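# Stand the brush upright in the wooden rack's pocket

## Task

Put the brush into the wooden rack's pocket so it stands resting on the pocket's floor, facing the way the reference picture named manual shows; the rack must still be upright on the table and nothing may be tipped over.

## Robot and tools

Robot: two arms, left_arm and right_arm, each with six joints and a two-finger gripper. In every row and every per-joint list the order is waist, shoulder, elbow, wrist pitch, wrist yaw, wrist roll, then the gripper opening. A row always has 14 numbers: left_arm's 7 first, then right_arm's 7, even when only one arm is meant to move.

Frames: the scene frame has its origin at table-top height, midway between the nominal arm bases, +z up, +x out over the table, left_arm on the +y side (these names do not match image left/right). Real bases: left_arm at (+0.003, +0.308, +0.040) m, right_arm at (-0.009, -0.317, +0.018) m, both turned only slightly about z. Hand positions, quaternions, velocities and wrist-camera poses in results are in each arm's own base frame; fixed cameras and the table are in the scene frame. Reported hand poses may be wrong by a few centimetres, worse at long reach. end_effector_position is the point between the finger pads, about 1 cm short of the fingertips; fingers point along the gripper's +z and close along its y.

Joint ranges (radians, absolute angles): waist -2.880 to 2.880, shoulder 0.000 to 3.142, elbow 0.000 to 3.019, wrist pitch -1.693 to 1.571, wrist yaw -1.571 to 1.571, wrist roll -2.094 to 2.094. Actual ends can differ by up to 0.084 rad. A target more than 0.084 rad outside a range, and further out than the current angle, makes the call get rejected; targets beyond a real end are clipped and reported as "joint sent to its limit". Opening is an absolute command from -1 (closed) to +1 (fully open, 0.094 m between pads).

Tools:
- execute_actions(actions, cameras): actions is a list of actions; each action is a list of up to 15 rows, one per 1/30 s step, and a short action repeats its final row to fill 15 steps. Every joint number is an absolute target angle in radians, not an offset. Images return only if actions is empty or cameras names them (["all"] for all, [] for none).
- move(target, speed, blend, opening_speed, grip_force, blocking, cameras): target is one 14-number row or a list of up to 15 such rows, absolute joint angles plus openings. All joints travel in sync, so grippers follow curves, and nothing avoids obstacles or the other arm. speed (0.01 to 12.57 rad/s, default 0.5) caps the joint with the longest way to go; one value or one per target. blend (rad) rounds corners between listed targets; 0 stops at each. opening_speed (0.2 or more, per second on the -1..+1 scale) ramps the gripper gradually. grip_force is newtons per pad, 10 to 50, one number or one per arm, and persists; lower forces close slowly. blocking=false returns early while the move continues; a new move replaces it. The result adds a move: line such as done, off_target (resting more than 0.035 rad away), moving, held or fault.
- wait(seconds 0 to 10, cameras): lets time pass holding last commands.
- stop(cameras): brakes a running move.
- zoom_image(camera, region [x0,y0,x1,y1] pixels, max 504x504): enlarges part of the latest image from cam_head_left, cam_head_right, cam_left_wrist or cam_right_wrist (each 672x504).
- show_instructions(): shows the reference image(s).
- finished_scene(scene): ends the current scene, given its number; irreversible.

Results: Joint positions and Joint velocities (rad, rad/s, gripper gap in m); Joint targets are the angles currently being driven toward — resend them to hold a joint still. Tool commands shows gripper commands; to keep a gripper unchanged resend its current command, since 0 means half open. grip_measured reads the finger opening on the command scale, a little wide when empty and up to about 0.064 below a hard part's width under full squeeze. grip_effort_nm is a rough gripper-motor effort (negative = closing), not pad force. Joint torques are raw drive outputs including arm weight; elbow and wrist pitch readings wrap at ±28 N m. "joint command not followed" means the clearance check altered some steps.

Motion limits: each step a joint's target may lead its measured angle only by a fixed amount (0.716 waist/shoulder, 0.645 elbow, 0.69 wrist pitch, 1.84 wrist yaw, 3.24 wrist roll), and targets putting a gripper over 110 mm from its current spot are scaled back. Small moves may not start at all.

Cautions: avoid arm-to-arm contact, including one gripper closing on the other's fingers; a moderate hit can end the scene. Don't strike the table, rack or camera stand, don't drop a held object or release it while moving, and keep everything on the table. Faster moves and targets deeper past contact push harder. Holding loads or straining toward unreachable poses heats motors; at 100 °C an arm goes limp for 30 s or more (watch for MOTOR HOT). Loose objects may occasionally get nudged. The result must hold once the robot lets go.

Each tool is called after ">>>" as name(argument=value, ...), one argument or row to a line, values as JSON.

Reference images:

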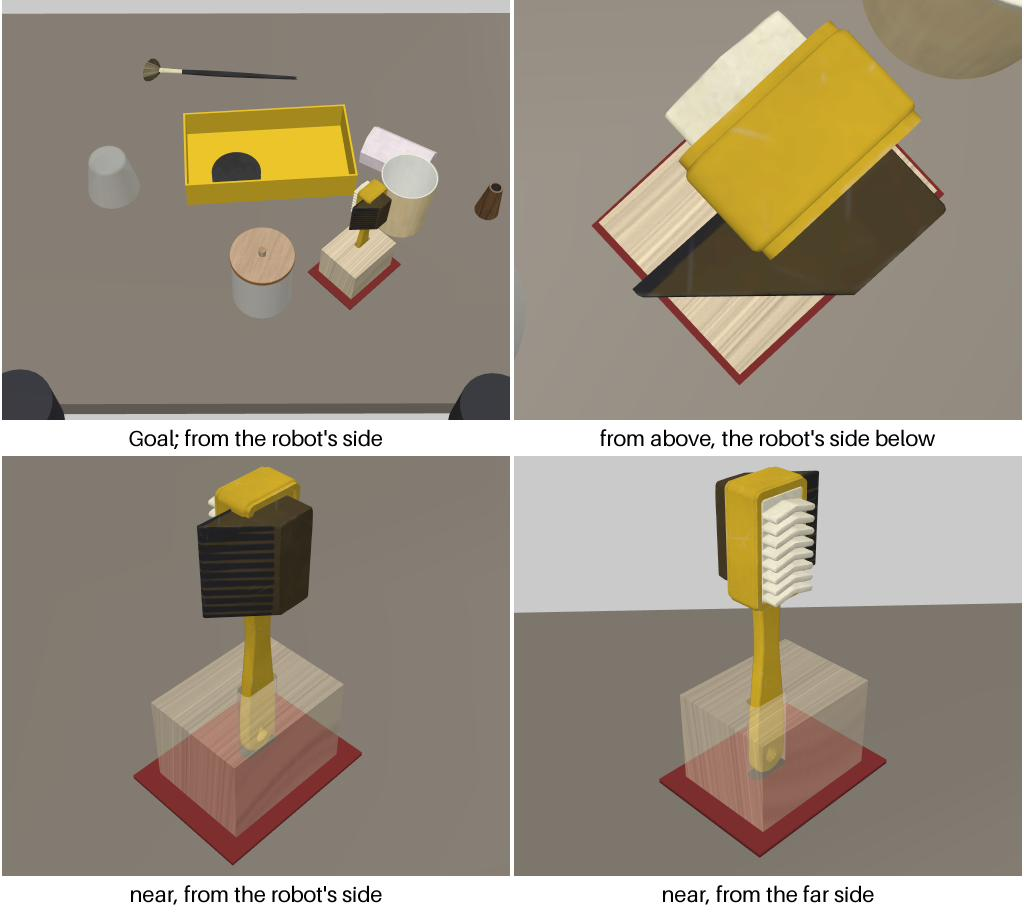

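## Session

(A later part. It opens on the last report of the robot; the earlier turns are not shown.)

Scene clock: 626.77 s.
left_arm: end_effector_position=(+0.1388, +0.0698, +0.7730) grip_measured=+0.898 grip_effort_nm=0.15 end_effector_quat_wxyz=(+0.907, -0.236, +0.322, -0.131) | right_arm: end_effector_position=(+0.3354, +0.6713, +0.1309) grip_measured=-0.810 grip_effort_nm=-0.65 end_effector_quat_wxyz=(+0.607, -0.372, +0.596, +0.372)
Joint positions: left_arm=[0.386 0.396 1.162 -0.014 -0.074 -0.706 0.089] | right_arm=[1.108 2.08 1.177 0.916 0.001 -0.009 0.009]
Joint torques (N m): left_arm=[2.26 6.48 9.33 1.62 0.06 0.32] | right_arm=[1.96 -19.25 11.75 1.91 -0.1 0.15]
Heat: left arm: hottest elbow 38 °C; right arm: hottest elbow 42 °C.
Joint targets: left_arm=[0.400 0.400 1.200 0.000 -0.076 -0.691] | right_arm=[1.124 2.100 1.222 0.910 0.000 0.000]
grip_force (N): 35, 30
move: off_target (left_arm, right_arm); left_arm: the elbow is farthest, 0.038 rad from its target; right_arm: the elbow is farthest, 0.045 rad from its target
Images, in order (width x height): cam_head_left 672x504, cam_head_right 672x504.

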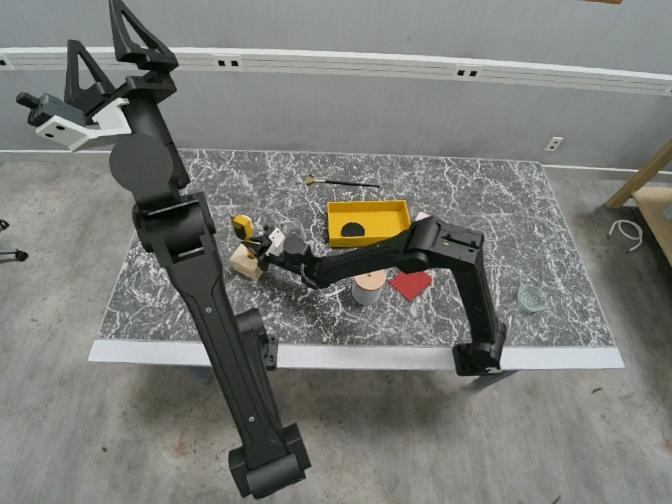

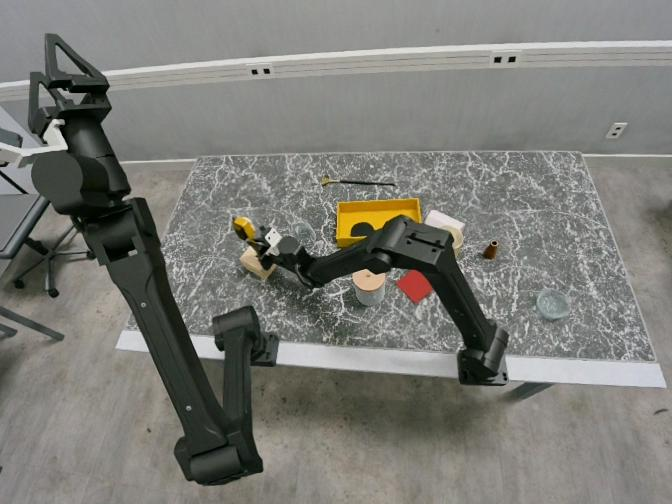

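>>> move(
  target=[
    [0.4,0.4,1.2,0,-0.076,-0.691,0.9,1.124,2.115,1.23,0.945,0,0,-1],
  ],
  speed=0.08,
  cameras=["cam_head_left","cam_head_right"],
)

>>> zoom_image(
  camera="cam_head_left",
  region=[230, 235, 270, 275],
)

>>> zoom_image(
  camera="cam_head_right",
  region=[240, 235, 280, 275],
)

Scene clock: 630.90 s.
left_arm: end_effector_position=(+0.1388, +0.0698, +0.7730) grip_measured=+0.898 grip_effort_nm=0.14 end_effector_quat_wxyz=(+0.907, -0.236, +0.322, -0.131) | right_arm: end_effector_position=(+0.3368, +0.6742, +0.1308) grip_measured=-0.810 grip_effort_nm=-0.65 end_effector_quat_wxyz=(+0.610, -0.370, +0.593, +0.373)
Joint positions: left_arm=[0.386 0.396 1.162 -0.014 -0.074 -0.706 0.089] | right_arm=[1.108 2.091 1.188 0.925 0.001 -0.009 0.009]
Joint torques (N m): left_arm=[2.26 6.3 9.31 1.68 0.05 0.34] | right_arm=[1.85 -18.84 11.47 2.99 -0.07 0.15]
Heat: left arm: hottest elbow 38 °C; right arm: hottest elbow 42 °C.
Joint targets: left_arm=[0.400 0.400 1.200 0.000 -0.076 -0.691] | right_arm=[1.124 2.115 1.230 0.945 0.000 0.000]
grip_force (N): 35, 30
move: off_target (left_arm, right_arm); left_arm: the elbow is farthest, 0.038 rad from its target; right_arm: the elbow is farthest, 0.042 rad from its target
Images, in order (width x height): cam_head_left 672x504, cam_head_right 672x504.

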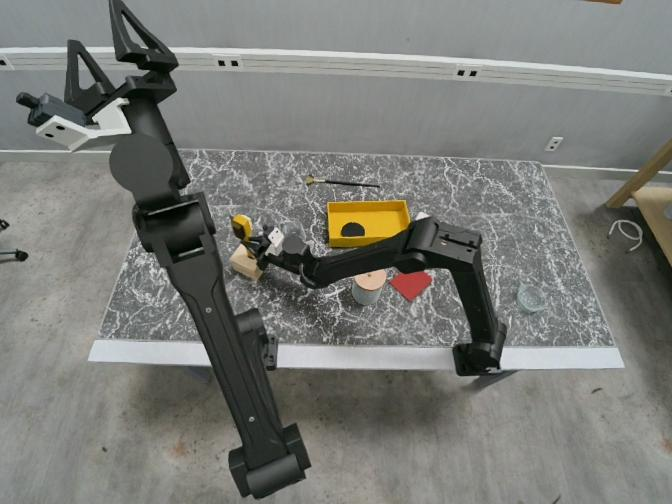

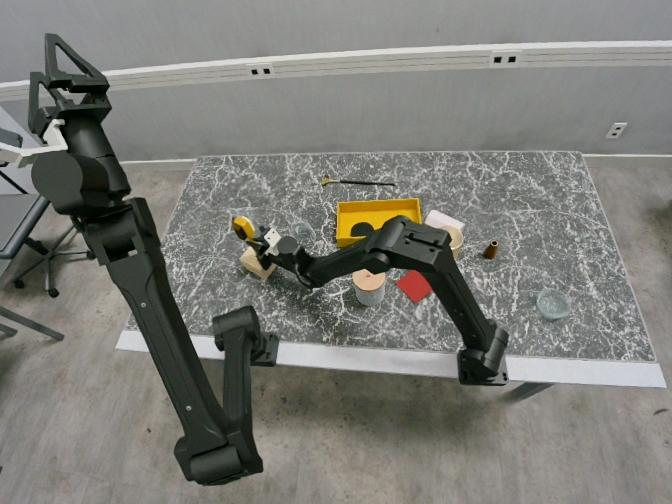

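Scaled by 12.600 from the camera's 672x504 image, which has a finer 960x720 frame.

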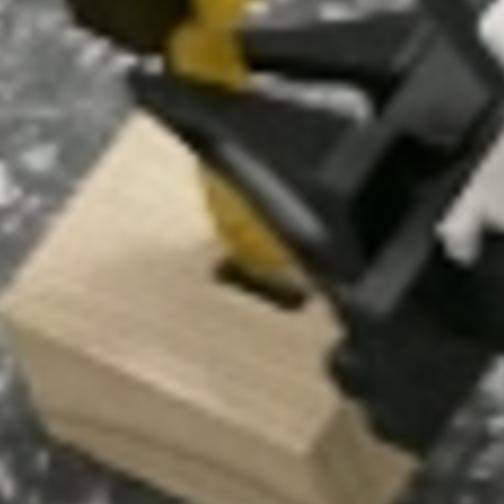

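Scaled by 12.600 from the camera's 672x504 image, which has a finer 960x720 frame.

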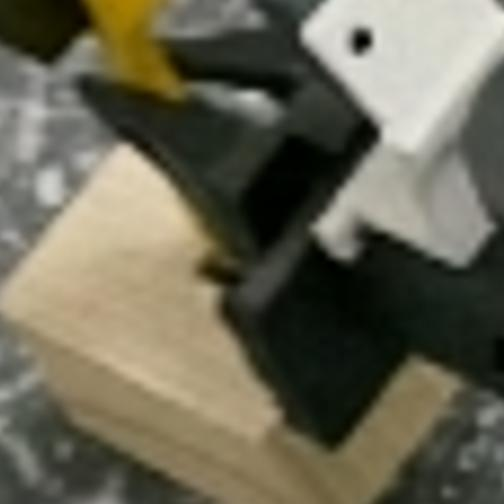

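>>> move(
  target=[
    [0.4,0.4,1.2,0,-0.076,-0.691,0.9,1.124,2.118,1.23,0.93,0,0,-1],
  ],
  speed=0.05,
  cameras=["cam_head_left","cam_head_right"],
)

>>> zoom_image(
  camera="cam_head_left",
  region=[230, 235, 270, 275],
)

>>> zoom_image(
  camera="cam_head_right",
  region=[240, 235, 280, 275],
)

Scene clock: 634.77 s.
left_arm: end_effector_position=(+0.1388, +0.0698, +0.7730) grip_measured=+0.898 grip_effort_nm=0.15 end_effector_quat_wxyz=(+0.907, -0.236, +0.322, -0.131) | right_arm: end_effector_position=(+0.3368, +0.6742, +0.1305) grip_measured=-0.810 grip_effort_nm=-0.65 end_effector_quat_wxyz=(+0.609, -0.370, +0.593, +0.373)
Joint positions: left_arm=[0.386 0.396 1.162 -0.014 -0.074 -0.706 0.089] | right_arm=[1.108 2.091 1.188 0.925 0.001 -0.009 0.009]
Joint torques (N m): left_arm=[2.2 6.48 9.36 1.62 0.05 0.33] | right_arm=[2.2 -18.61 11.36 2.47 -0.07 0.13]
Heat: left arm: hottest elbow 38 °C; right arm: hottest elbow 43 °C.
Joint targets: left_arm=[0.400 0.400 1.200 0.000 -0.076 -0.691] | right_arm=[1.124 2.118 1.230 0.930 0.000 0.000]
grip_force (N): 35, 30
move: off_target (left_arm, right_arm); left_arm: the elbow is farthest, 0.038 rad from its target; right_arm: the elbow is farthest, 0.042 rad from its target
Images, in order (width x height): cam_head_left 672x504, cam_head_right 672x504.

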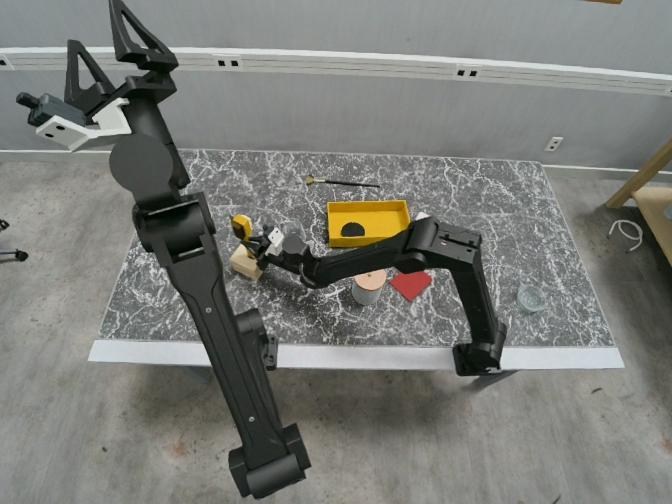

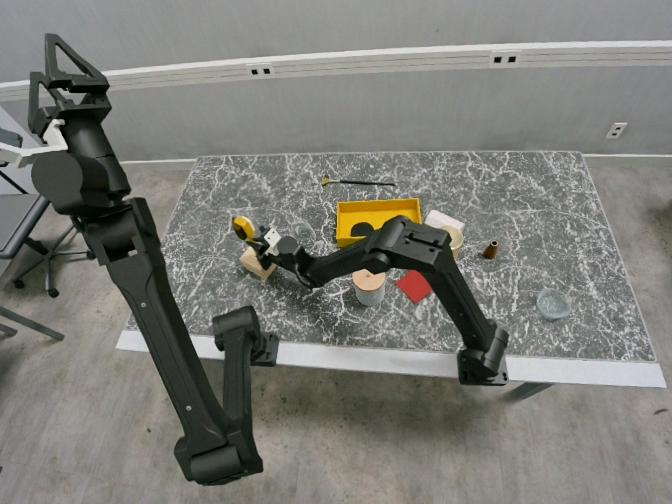

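Scaled by 12.600 from the camera's 672x504 image, which has a finer 960x720 frame.

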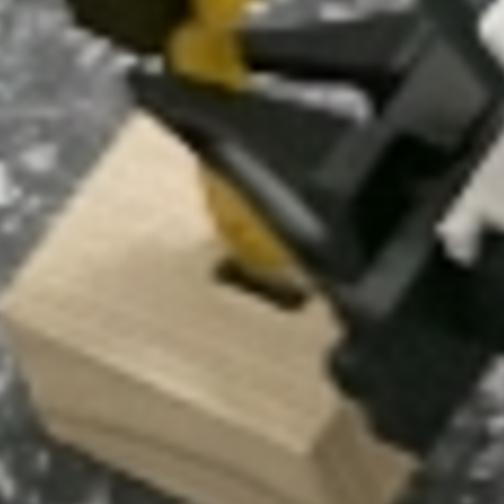

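Scaled by 12.600 from the camera's 672x504 image, which has a finer 960x720 frame.

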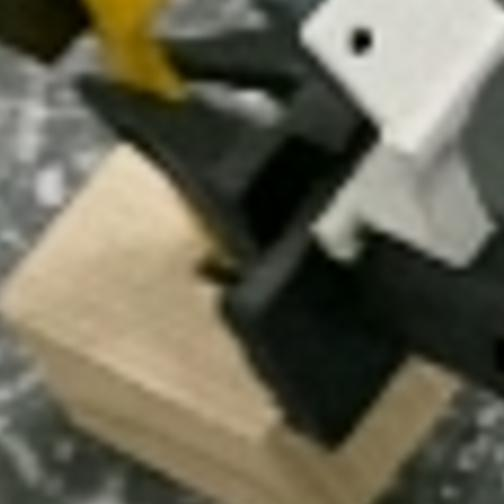

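>>> move(
  target=[
    [0.4,0.4,1.2,0,-0.076,-0.691,0.9,1.124,2.126,1.229,0.90,0,0,-1],
  ],
  speed=0.05,
  cameras=["cam_head_left"],
)

>>> zoom_image(
  camera="cam_head_left",
  region=[230, 235, 270, 275],
)

Scene clock: 637.67 s.
left_arm: end_effector_position=(+0.1388, +0.0698, +0.7730) grip_measured=+0.898 grip_effort_nm=0.14 end_effector_quat_wxyz=(+0.907, -0.236, +0.322, -0.131) | right_arm: end_effector_position=(+0.3378, +0.6760, +0.1303) grip_measured=-0.810 grip_effort_nm=-0.66 end_effector_quat_wxyz=(+0.608, -0.371, +0.595, +0.373)
Joint positions: left_arm=[0.386 0.396 1.162 -0.014 -0.074 -0.706 0.089] | right_arm=[1.108 2.093 1.195 0.916 0.001 -0.009 0.009]
Joint torques (N m): left_arm=[2.14 6.42 9.37 1.62 0.06 0.32] | right_arm=[1.79 -17.67 10.69 1.57 -0.08 0.16]
Heat: left arm: hottest elbow 38 °C; right arm: hottest elbow 43 °C.
Joint targets: left_arm=[0.400 0.400 1.200 0.000 -0.076 -0.691] | right_arm=[1.124 2.126 1.229 0.900 0.000 0.000]
grip_force (N): 35, 30
move: off_target (left_arm); left_arm: the elbow is farthest, 0.038 rad from its target
Images, in order (width x height): cam_head_left 672x504.

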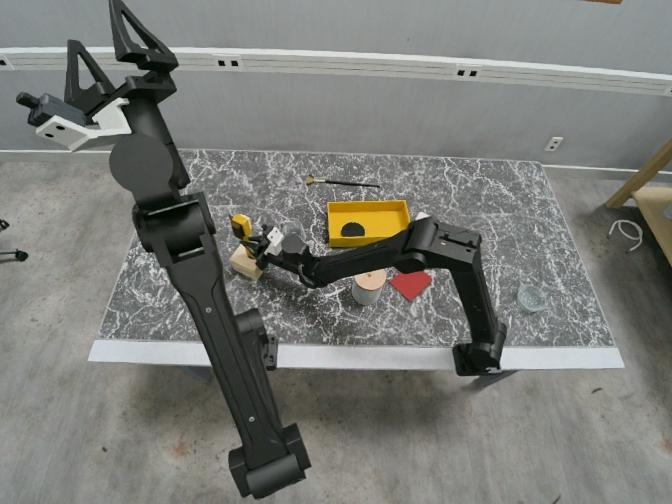

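Scaled by 12.600 from the camera's 672x504 image, which has a finer 960x720 frame.

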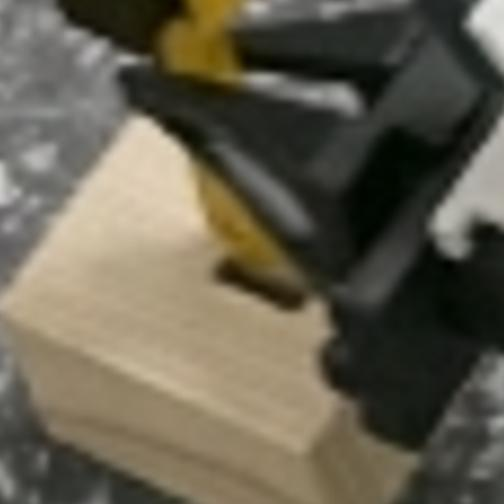

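>>> move(
  target=[
    [0.4,0.4,1.2,0,-0.076,-0.691,0.9,1.128,2.03,1.21,0.85,0,0,-1],
    [0.4,0.4,1.2,0,-0.076,-0.691,0.9,1.129,2.05,1.171,0.89,0,0,-1],
  ],
  speed=0.08,
  cameras=["cam_head_left","cam_head_right"],
)

>>> zoom_image(
  camera="cam_head_left",
  region=[230, 235, 270, 275],
)

>>> zoom_image(
  camera="cam_head_right",
  region=[240, 235, 280, 275],
)

Scene clock: 654.23 s.
left_arm: end_effector_position=(+0.1388, +0.0698, +0.7730) grip_measured=+0.898 grip_effort_nm=0.15 end_effector_quat_wxyz=(+0.907, -0.236, +0.322, -0.131) | right_arm: end_effector_position=(+0.3313, +0.6708, +0.1395) grip_measured=-0.810 grip_effort_nm=-0.65 end_effector_quat_wxyz=(+0.599, -0.378, +0.602, +0.369)
Joint positions: left_arm=[0.386 0.396 1.162 -0.014 -0.074 -0.706 0.089] | right_arm=[1.113 2.047 1.17 0.866 0.001 -0.009 0.009]
Joint torques (N m): left_arm=[2.26 6.42 9.32 1.69 0.05 0.32] | right_arm=[1.96 -20.54 8.14 3.12 -0.09 0.13]
Heat: left arm: hottest elbow 39 °C; right arm: hottest elbow 42 °C.
Joint targets: left_arm=[0.400 0.400 1.200 0.000 -0.076 -0.691] | right_arm=[1.129 2.050 1.171 0.890 0.000 0.000]
grip_force (N): 35, 30
move: off_target (left_arm); left_arm: the elbow is farthest, 0.038 rad from its target
Images, in order (width x height): cam_head_left 672x504, cam_head_right 672x504.

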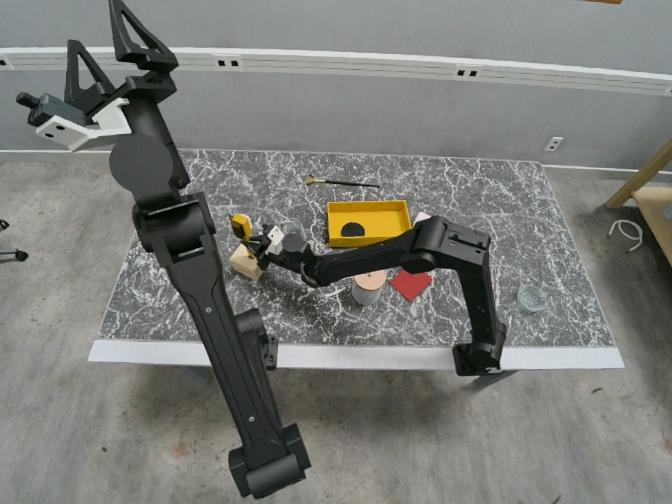

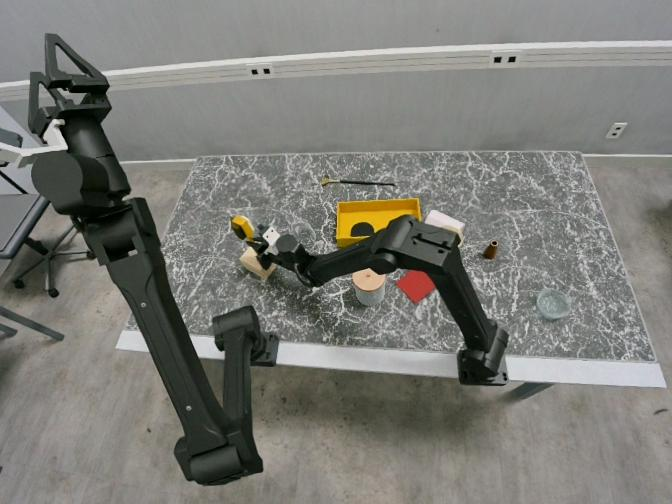

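Scaled by 12.600 from the camera's 672x504 image, which has a finer 960x720 frame.

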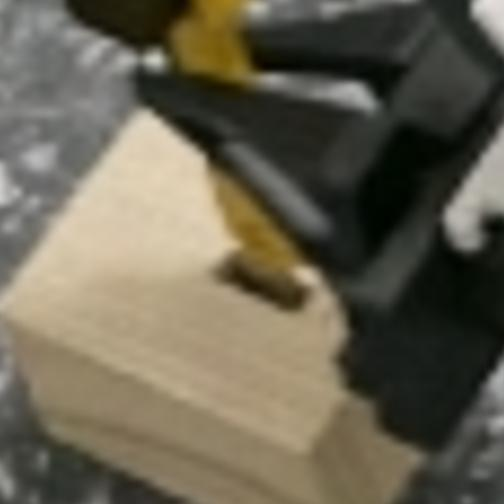

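Scaled by 12.600 from the camera's 672x504 image, which has a finer 960x720 frame.

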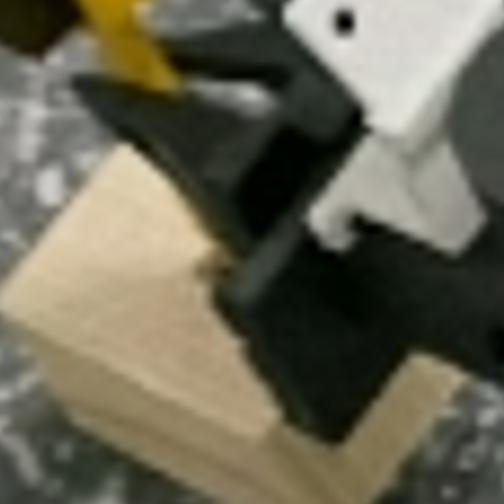

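>>> move(
  target=[
    [0.4,0.4,1.2,0,-0.076,-0.691,0.9,1.129,2.06,1.217,0.91,0,0,-1],
    [0.4,0.4,1.2,0,-0.076,-0.691,0.9,1.129,2.096,1.217,0.928,0,0,-1],
  ],
  speed=0.05,
  cameras=["cam_head_left","cam_head_right"],
)

>>> zoom_image(
  camera="cam_head_left",
  region=[230, 235, 270, 275],
)

>>> zoom_image(
  camera="cam_head_right",
  region=[240, 235, 280, 275],
)

Scene clock: 661.17 s.
left_arm: end_effector_position=(+0.1388, +0.0698, +0.7730) grip_measured=+0.898 grip_effort_nm=0.14 end_effector_quat_wxyz=(+0.907, -0.236, +0.322, -0.131) | right_arm: end_effector_position=(+0.3318, +0.6718, +0.1307) grip_measured=-0.810 grip_effort_nm=-0.65 end_effector_quat_wxyz=(+0.603, -0.375, +0.598, +0.371)
Joint positions: left_arm=[0.386 0.396 1.162 -0.014 -0.074 -0.706 0.089] | right_arm=[1.113 2.074 1.173 0.905 0.001 -0.009 0.009]
Joint torques (N m): left_arm=[2.32 6.59 9.31 1.69 0.06 0.33] | right_arm=[2.73 -18.84 11.52 3.18 -0.08 0.14]
Heat: left arm: hottest elbow 39 °C; right arm: hottest elbow 42 °C.
Joint targets: left_arm=[0.400 0.400 1.200 0.000 -0.076 -0.691] | right_arm=[1.129 2.096 1.217 0.928 0.000 0.000]
grip_force (N): 35, 30
move: off_target (left_arm, right_arm); left_arm: the elbow is farthest, 0.038 rad from its target; right_arm: the elbow is farthest, 0.044 rad from its target
Images, in order (width x height): cam_head_left 672x504, cam_head_right 672x504.

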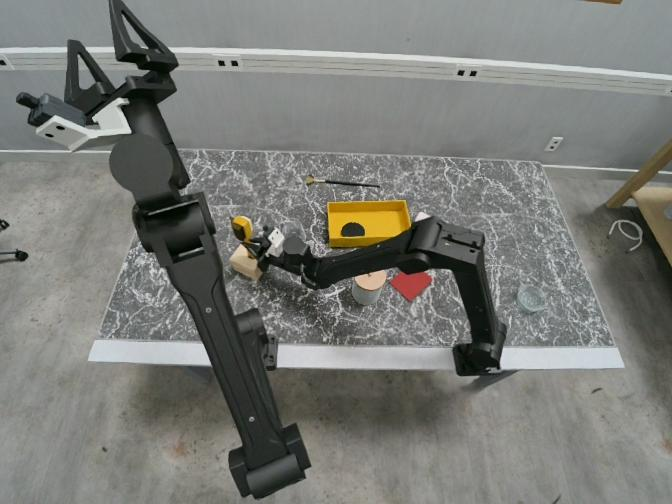

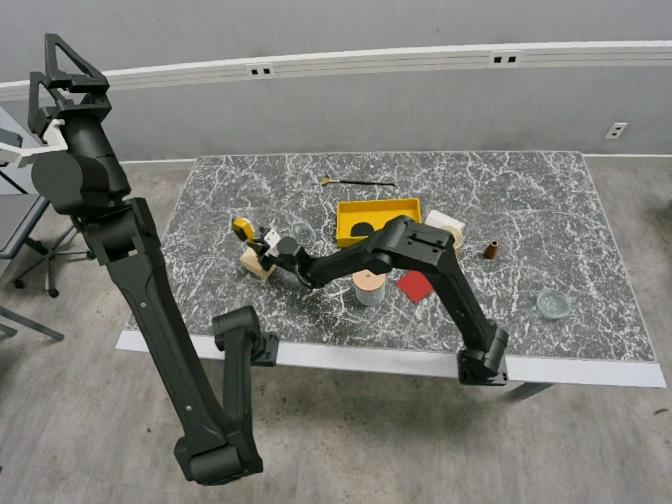

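Scaled by 12.600 from the camera's 672x504 image, which has a finer 960x720 frame.

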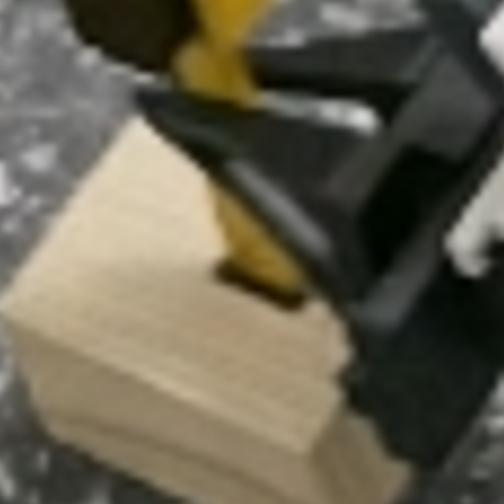

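Scaled by 12.600 from the camera's 672x504 image, which has a finer 960x720 frame.

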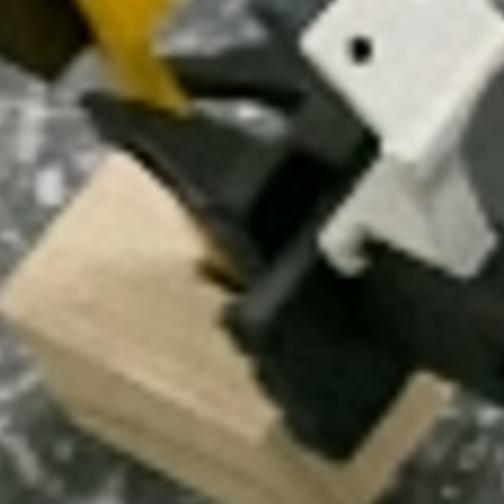

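>>> move(
  target=[
    [0.4,0.4,1.2,0,-0.076,-0.691,0.9,1.128,2.06,1.217,0.9,0,0,-1],
    [0.4,0.4,1.2,0,-0.076,-0.691,0.9,1.1345,2.06,1.217,0.905,0,0,-1],
    [0.4,0.4,1.2,0,-0.076,-0.691,0.9,1.1345,2.1,1.217,0.933,0,0,-1],
  ],
  speed=0.05,
  cameras=["cam_head_left","cam_head_right"],
)

>>> zoom_image(
  camera="cam_head_left",
  region=[230, 235, 270, 275],
)

Scene clock: 667.60 s.
left_arm: end_effector_position=(+0.1388, +0.0698, +0.7730) grip_measured=+0.898 grip_effort_nm=0.15 end_effector_quat_wxyz=(+0.907, -0.236, +0.322, -0.131) | right_arm: end_effector_position=(+0.3272, +0.6741, +0.1304) grip_measured=-0.810 grip_effort_nm=-0.65 end_effector_quat_wxyz=(+0.603, -0.376, +0.595, +0.374)
Joint positions: left_arm=[0.386 0.396 1.162 -0.014 -0.074 -0.706 0.089] | right_arm=[1.12 2.077 1.173 0.912 0.001 -0.009 0.009]
Joint torques (N m): left_arm=[2.32 6.65 9.31 1.61 0.05 0.33] | right_arm=[1.85 -18.73 11.43 3.03 -0.05 0.15]
Heat: left arm: hottest elbow 39 °C; right arm: hottest elbow 41 °C.
Joint targets: left_arm=[0.400 0.400 1.200 0.000 -0.076 -0.691] | right_arm=[1.135 2.100 1.217 0.933 0.000 0.000]
grip_force (N): 35, 30
move: off_target (left_arm, right_arm); left_arm: the elbow is farthest, 0.038 rad from its target; right_arm: the elbow is farthest, 0.044 rad from its target
Images, in order (width x height): cam_head_left 672x504, cam_head_right 672x504.

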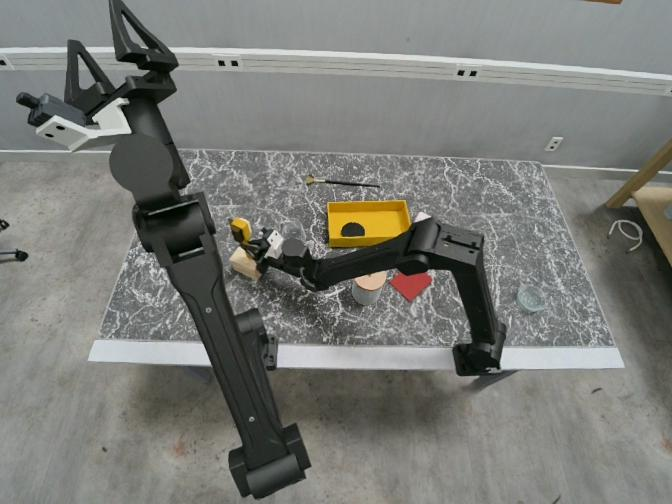

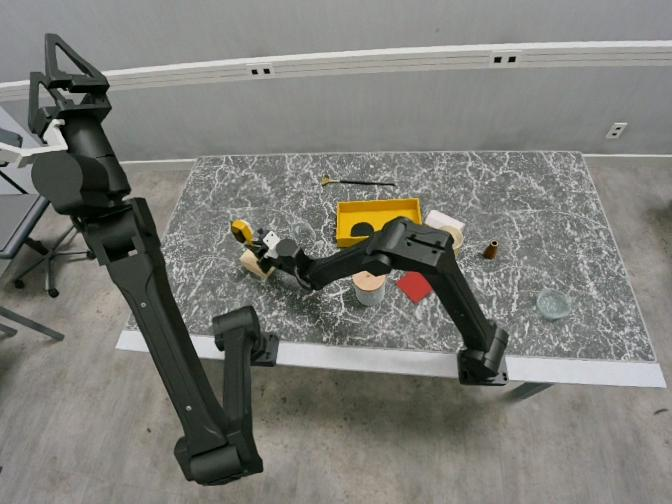

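Scaled by 12.600 from the camera's 672x504 image, which has a finer 960x720 frame.

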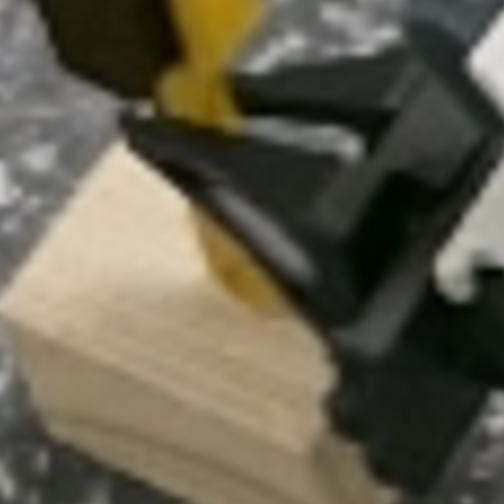

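>>> move(
  target=[
    [0.4,0.4,1.2,0,-0.076,-0.691,0.9,1.1345,2.06,1.217,0.9,0,0,-1],
    [0.4,0.4,1.2,0,-0.076,-0.691,0.9,1.1025,2.06,1.217,0.905,0,0,-1],
    [0.4,0.4,1.2,0,-0.076,-0.691,0.9,1.1025,2.1,1.217,0.933,0,0,-1],
  ],
  speed=0.05,
  cameras=["cam_head_left","cam_head_right"],
)

>>> zoom_image(
  camera="cam_head_left",
  region=[230, 235, 270, 275],
)

Scene clock: 675.50 s.
left_arm: end_effector_position=(+0.1388, +0.0698, +0.7730) grip_measured=+0.898 grip_effort_nm=0.15 end_effector_quat_wxyz=(+0.907, -0.236, +0.322, -0.131) | right_arm: end_effector_position=(+0.3280, +0.6743, +0.1306) grip_measured=-0.810 grip_effort_nm=-0.65 end_effector_quat_wxyz=(+0.604, -0.376, +0.595, +0.374)
Joint positions: left_arm=[0.386 0.396 1.162 -0.014 -0.074 -0.706 0.089] | right_arm=[1.119 2.078 1.175 0.911 0.001 -0.009 0.009]
Joint torques (N m): left_arm=[2.32 6.48 9.35 1.63 0.06 0.32] | right_arm=[-0.5 -18.55 11.38 2.93 -0.08 0.14]
Heat: left arm: hottest elbow 39 °C; right arm: hottest elbow 41 °C.
Joint targets: left_arm=[0.400 0.400 1.200 0.000 -0.076 -0.691] | right_arm=[1.102 2.100 1.217 0.933 0.000 0.000]
grip_force (N): 35, 30
move: off_target (left_arm, right_arm); left_arm: the elbow is farthest, 0.038 rad from its target; right_arm: the elbow is farthest, 0.042 rad from its target
Images, in order (width x height): cam_head_left 672x504, cam_head_right 672x504.

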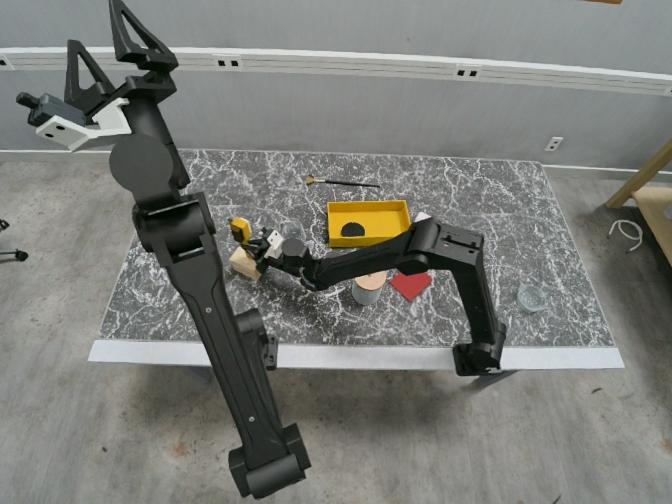

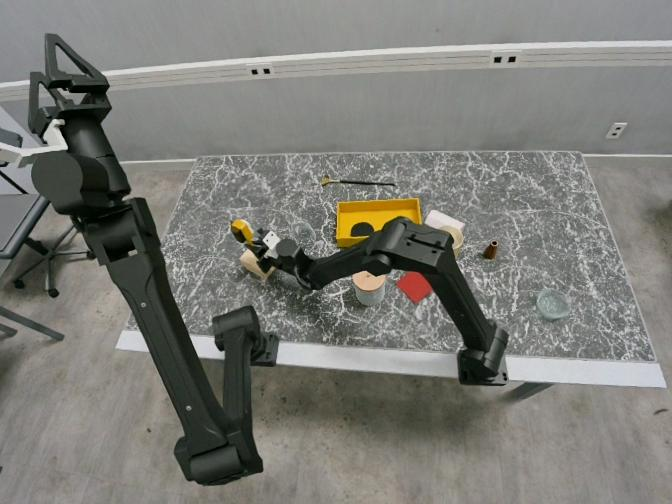

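Scaled by 12.600 from the camera's 672x504 image, which has a finer 960x720 frame.

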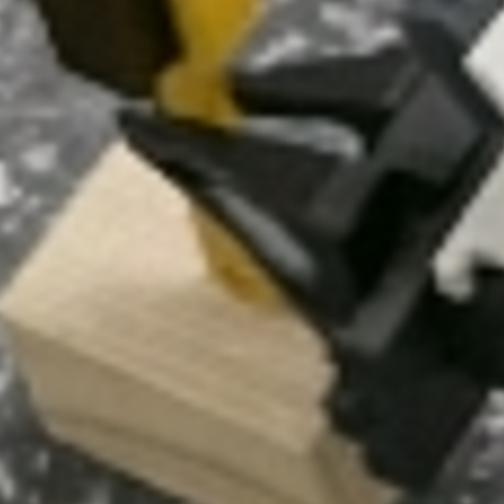

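>>> move(
  target=[
    [0.4,0.4,1.2,0,-0.076,-0.691,0.9,1.1005,2.1,1.217,0.93,0,0,-1],
  ],
  speed=0.01,
)

>>> move(
  target=[
    [0.4,0.4,1.2,0,-0.076,-0.691,0.9,1.099,2.103,1.217,0.93,0,0,-1],
  ],
  speed=0.01,
)

>>> move(
  target=[
    [0.4,0.4,1.2,0,-0.076,-0.691,0.9,1.0975,2.103,1.217,0.93,0,0,-1],
  ],
  speed=0.01,
  cameras=["cam_head_left"],
)

>>> zoom_image(
  camera="cam_head_left",
  region=[230, 235, 270, 275],
)

Scene clock: 680.53 s.
left_arm: end_effector_position=(+0.1388, +0.0698, +0.7730) grip_measured=+0.898 grip_effort_nm=0.14 end_effector_quat_wxyz=(+0.907, -0.236, +0.322, -0.131) | right_arm: end_effector_position=(+0.3292, +0.6737, +0.1307) grip_measured=-0.810 grip_effort_nm=-0.65 end_effector_quat_wxyz=(+0.604, -0.375, +0.596, +0.373)
Joint positions: left_arm=[0.386 0.396 1.162 -0.014 -0.074 -0.706 0.089] | right_arm=[1.117 2.078 1.175 0.911 0.001 -0.009 0.009]
Joint torques (N m): left_arm=[2.2 6.42 9.35 1.65 0.05 0.32] | right_arm=[-0.56 -18.55 11.49 2.99 -0.09 0.16]
Heat: left arm: hottest elbow 39 °C; right arm: hottest elbow 42 °C.
Joint targets: left_arm=[0.400 0.400 1.200 0.000 -0.076 -0.691] | right_arm=[1.101 2.100 1.217 0.930 0.000 0.000]
grip_force (N): 35, 30
move: off_target (left_arm, right_arm); left_arm: the elbow is farthest, 0.038 rad from its target; right_arm: the elbow is farthest, 0.042 rad from its target

Scene clock: 681.27 s.
left_arm: end_effector_position=(+0.1388, +0.0698, +0.7730) grip_measured=+0.898 grip_effort_nm=0.15 end_effector_quat_wxyz=(+0.907, -0.236, +0.322, -0.131) | right_arm: end_effector_position=(+0.3308, +0.6729, +0.1260) grip_measured=-0.810 grip_effort_nm=-0.65 end_effector_quat_wxyz=(+0.602, -0.376, +0.598, +0.372)
Joint positions: left_arm=[0.386 0.396 1.162 -0.014 -0.074 -0.706 0.089] | right_arm=[1.115 2.084 1.175 0.911 0.001 -0.009 0.009]
Joint torques (N m): left_arm=[2.32 6.3 9.31 1.69 0.05 0.33] | right_arm=[-0.91 -19.78 11.33 2.8 -0.06 0.16]
Heat: left arm: hottest elbow 39 °C; right arm: hottest elbow 42 °C.
Joint targets: left_arm=[0.400 0.400 1.200 0.000 -0.076 -0.691] | right_arm=[1.099 2.103 1.217 0.930 0.000 0.000]
grip_force (N): 35, 30
move: off_target (left_arm, right_arm); left_arm: the elbow is farthest, 0.038 rad from its target; right_arm: the elbow is farthest, 0.042 rad from its target

Scene clock: 681.97 s.
left_arm: end_effector_position=(+0.1388, +0.0698, +0.7730) grip_measured=+0.898 grip_effort_nm=0.15 end_effector_quat_wxyz=(+0.907, -0.236, +0.322, -0.131) | right_arm: end_effector_position=(+0.3318, +0.6724, +0.1260) grip_measured=-0.810 grip_effort_nm=-0.65 end_effector_quat_wxyz=(+0.603, -0.375, +0.598, +0.371)
Joint positions: left_arm=[0.386 0.396 1.162 -0.014 -0.074 -0.706 0.089] | right_arm=[1.113 2.084 1.175 0.911 0.001 -0.009 0.009]
Joint torques (N m): left_arm=[2.32 6.48 9.29 1.63 0.07 0.33] | right_arm=[-0.56 -19.02 11.25 2.95 -0.06 0.16]
Heat: left arm: hottest elbow 39 °C; right arm: hottest elbow 42 °C.
Joint targets: left_arm=[0.400 0.400 1.200 0.000 -0.076 -0.691] | right_arm=[1.097 2.103 1.217 0.930 0.000 0.000]
grip_force (N): 35, 30
move: off_target (left_arm, right_arm); left_arm: the elbow is farthest, 0.038 rad from its target; right_arm: the elbow is farthest, 0.042 rad from its target
Images, in order (width x height): cam_head_left 672x504.

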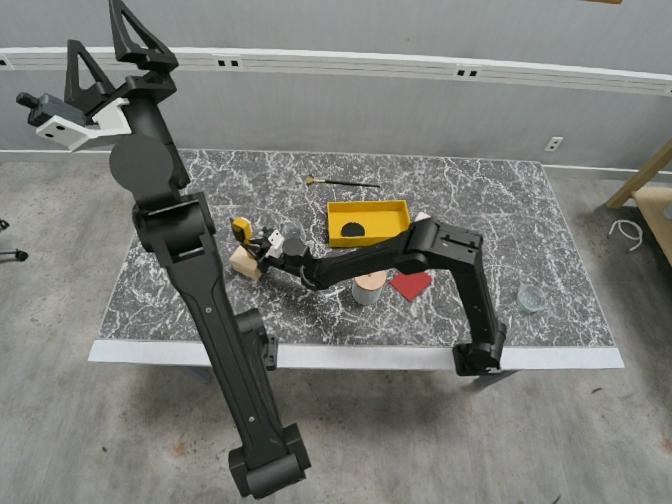

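Scaled by 12.600 from the camera's 672x504 image, which has a finer 960x720 frame.

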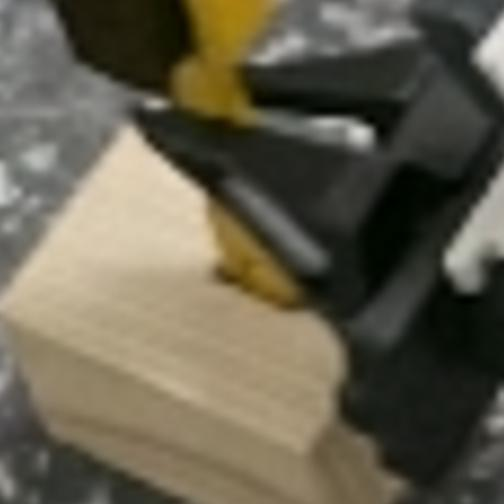

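>>> move(
  target=[
    [0.4,0.4,1.2,0,-0.076,-0.691,0.9,1.099,2.131,1.217,0.957,0,0,-1],
  ],
  speed=0.04,
)

Scene clock: 684.73 s.
left_arm: end_effector_position=(+0.1388, +0.0698, +0.7730) grip_measured=+0.898 grip_effort_nm=0.14 end_effector_quat_wxyz=(+0.907, -0.236, +0.322, -0.131) | right_arm: end_effector_position=(+0.3318, +0.6724, +0.1137) grip_measured=-0.810 grip_effort_nm=-0.65 end_effector_quat_wxyz=(+0.603, -0.376, +0.599, +0.371)
Joint positions: left_arm=[0.386 0.396 1.162 -0.014 -0.074 -0.706 0.089] | right_arm=[1.113 2.11 1.176 0.935 0.001 -0.009 0.009]
Joint torques (N m): left_arm=[2.26 6.53 9.35 1.63 0.05 0.32] | right_arm=[-0.73 -18.9 11.03 2.95 -0.08 0.14]
Heat: left arm: hottest elbow 39 °C; right arm: hottest elbow 43 °C.
Joint targets: left_arm=[0.400 0.400 1.200 0.000 -0.076 -0.691] | right_arm=[1.099 2.131 1.217 0.957 0.000 0.000]
grip_force (N): 35, 30
move: off_target (left_arm, right_arm); left_arm: the elbow is farthest, 0.038 rad from its target; right_arm: the elbow is farthest, 0.041 rad from its target

>>> move(
  target=[
    [0.4,0.4,1.2,0,-0.076,-0.691,0.9,1.099,2.164,1.22,0.987,0,0,-1],
  ],
  speed=0.04,
)

>>> move(
  target=[
    [0.4,0.4,1.2,0,-0.076,-0.691,0.9,1.099,2.175,1.22,0.997,0,0,-1],
  ],
  speed=0.03,
  cameras=["cam_head_left"],
)

>>> zoom_image(
  camera="cam_head_left",
  region=[220, 205, 280, 275],
)

Scene clock: 689.40 s.
left_arm: end_effector_position=(+0.1388, +0.0698, +0.7730) grip_measured=+0.898 grip_effort_nm=0.15 end_effector_quat_wxyz=(+0.907, -0.236, +0.322, -0.131) | right_arm: end_effector_position=(+0.3320, +0.6728, +0.0980) grip_measured=-0.810 grip_effort_nm=-0.65 end_effector_quat_wxyz=(+0.602, -0.376, +0.599, +0.371)
Joint positions: left_arm=[0.386 0.396 1.162 -0.014 -0.074 -0.706 0.089] | right_arm=[1.113 2.144 1.18 0.964 0.001 -0.009 0.009]
Joint torques (N m): left_arm=[2.2 6.42 9.29 1.68 0.06 0.33] | right_arm=[-0.73 -19.31 10.76 3.12 -0.09 0.17]
Heat: left arm: hottest elbow 39 °C; right arm: hottest elbow 43 °C.
Joint targets: left_arm=[0.400 0.400 1.200 0.000 -0.076 -0.691] | right_arm=[1.099 2.164 1.220 0.987 0.000 0.000]
grip_force (N): 35, 30
move: off_target (left_arm, right_arm); left_arm: the elbow is farthest, 0.038 rad from its target; right_arm: the elbow is farthest, 0.040 rad from its target

Scene clock: 690.27 s.
left_arm: end_effector_position=(+0.1388, +0.0698, +0.7730) grip_measured=+0.898 grip_effort_nm=0.14 end_effector_quat_wxyz=(+0.907, -0.236, +0.322, -0.131) | right_arm: end_effector_position=(+0.3319, +0.6727, +0.0932) grip_measured=-0.810 grip_effort_nm=-0.65 end_effector_quat_wxyz=(+0.602, -0.376, +0.599, +0.371)
Joint positions: left_arm=[0.386 0.396 1.162 -0.014 -0.074 -0.706 0.089] | right_arm=[1.113 2.154 1.181 0.974 0.001 -0.009 0.009]
Joint torques (N m): left_arm=[2.2 6.53 9.35 1.65 0.06 0.33] | right_arm=[-0.79 -19.78 10.52 3.08 -0.04 0.19]
Heat: left arm: hottest elbow 39 °C; right arm: hottest elbow 43 °C.
Joint targets: left_arm=[0.400 0.400 1.200 0.000 -0.076 -0.691] | right_arm=[1.099 2.175 1.220 0.997 0.000 0.000]
grip_force (N): 35, 30
move: off_target (left_arm, right_arm); left_arm: the elbow is farthest, 0.038 rad from its target; right_arm: the elbow is farthest, 0.039 rad from its target
Images, in order (width x height): cam_head_left 672x504.

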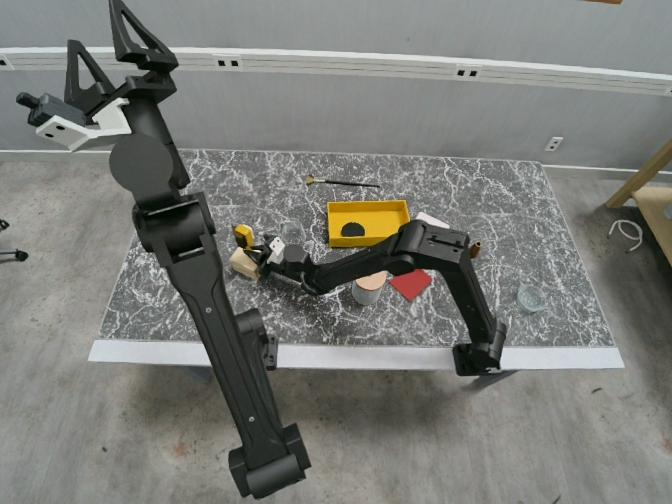

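Scaled by 7.200 from the camera's 672x504 image, which has a finer 960x720 frame.

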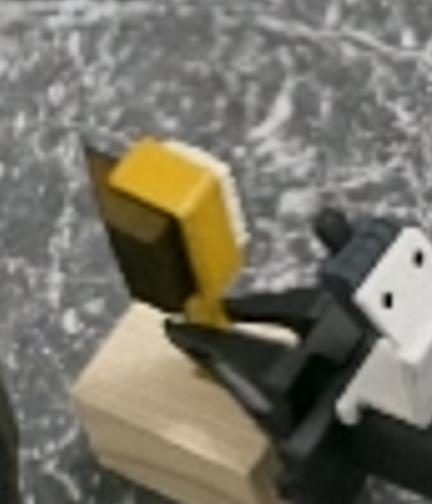

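>>> move(
  target=[
    [0.4,0.4,1.2,0,-0.076,-0.691,0.9,1.099,2.19,1.221,1.01,0,0,-1],
  ],
  speed=0.03,
)

>>> move(
  target=[
    [0.4,0.4,1.2,0,-0.076,-0.691,0.9,1.099,2.204,1.223,1.022,0,0,-1],
  ],
  speed=0.03,
)

>>> move(
  target=[
    [0.4,0.4,1.2,0,-0.076,-0.691,0.9,1.099,2.215,1.225,1.032,0,0,-1],
  ],
  speed=0.03,
  cameras=["cam_head_left"],
)

>>> zoom_image(
  camera="cam_head_left",
  region=[220, 205, 280, 275],
)

Scene clock: 694.90 s.
left_arm: end_effector_position=(+0.1388, +0.0698, +0.7730) grip_measured=+0.898 grip_effort_nm=0.15 end_effector_quat_wxyz=(+0.907, -0.236, +0.322, -0.131) | right_arm: end_effector_position=(+0.3319, +0.6727, +0.0870) grip_measured=-0.810 grip_effort_nm=-0.65 end_effector_quat_wxyz=(+0.603, -0.376, +0.599, +0.371)
Joint positions: left_arm=[0.386 0.396 1.162 -0.014 -0.074 -0.706 0.089] | right_arm=[1.113 2.169 1.183 0.987 0.001 -0.009 0.009]
Joint torques (N m): left_arm=[2.26 6.42 9.33 1.65 0.05 0.33] | right_arm=[-0.62 -19.84 10.43 3.11 -0.06 0.13]
Heat: left arm: hottest elbow 39 °C; right arm: hottest elbow 43 °C.
Joint targets: left_arm=[0.400 0.400 1.200 0.000 -0.076 -0.691] | right_arm=[1.099 2.190 1.221 1.010 0.000 0.000]
grip_force (N): 35, 30
move: off_target (left_arm, right_arm); left_arm: the elbow is farthest, 0.038 rad from its target; right_arm: the elbow is farthest, 0.038 rad from its target

Scene clock: 695.73 s.
left_arm: end_effector_position=(+0.1388, +0.0698, +0.7730) grip_measured=+0.898 grip_effort_nm=0.15 end_effector_quat_wxyz=(+0.907, -0.236, +0.322, -0.131) | right_arm: end_effector_position=(+0.3318, +0.6725, +0.0873) grip_measured=-0.810 grip_effort_nm=-0.65 end_effector_quat_wxyz=(+0.606, -0.373, +0.595, +0.373)
Joint positions: left_arm=[0.386 0.396 1.162 -0.014 -0.074 -0.706 0.089] | right_arm=[1.113 2.174 1.183 1.005 0.001 -0.009 0.009]
Joint torques (N m): left_arm=[2.14 6.48 9.32 1.66 0.05 0.33] | right_arm=[-0.85 -18.43 10.5 2.76 -0.05 0.19]
Heat: left arm: hottest elbow 39 °C; right arm: hottest elbow 43 °C.
Joint targets: left_arm=[0.400 0.400 1.200 0.000 -0.076 -0.691] | right_arm=[1.099 2.204 1.223 1.022 0.000 0.000]
grip_force (N): 35, 30
move: off_target (left_arm, right_arm); left_arm: the elbow is farthest, 0.038 rad from its target; right_arm: the elbow is farthest, 0.040 rad from its target

Scene clock: 696.53 s.
left_arm: end_effector_position=(+0.1388, +0.0698, +0.7730) grip_measured=+0.898 grip_effort_nm=0.15 end_effector_quat_wxyz=(+0.907, -0.236, +0.322, -0.131) | right_arm: end_effector_position=(+0.3323, +0.6735, +0.0880) grip_measured=-0.810 grip_effort_nm=-0.65 end_effector_quat_wxyz=(+0.609, -0.371, +0.592, +0.375)
Joint positions: left_arm=[0.386 0.396 1.162 -0.014 -0.074 -0.706 0.089] | right_arm=[1.113 2.18 1.187 1.018 0.001 -0.009 0.009]
Joint torques (N m): left_arm=[2.26 6.36 9.32 1.65 0.06 0.32] | right_arm=[-0.62 -18.02 10.35 2.65 -0.06 0.18]
Heat: left arm: hottest elbow 39 °C; right arm: hottest elbow 43 °C.
Joint targets: left_arm=[0.400 0.400 1.200 0.000 -0.076 -0.691] | right_arm=[1.099 2.215 1.225 1.032 0.000 0.000]
grip_force (N): 35, 30
move: off_target (left_arm, right_arm); left_arm: the elbow is farthest, 0.038 rad from its target; right_arm: the elbow is farthest, 0.038 rad from its target
Images, in order (width x height): cam_head_left 672x504.

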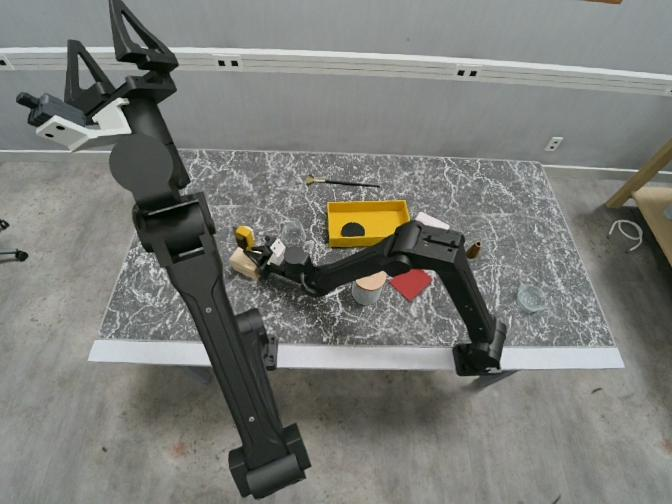

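Scaled by 7.200 from the camera's 672x504 image, which has a finer 960x720 frame.

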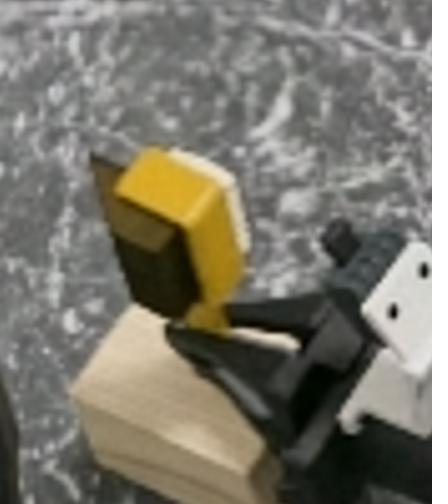

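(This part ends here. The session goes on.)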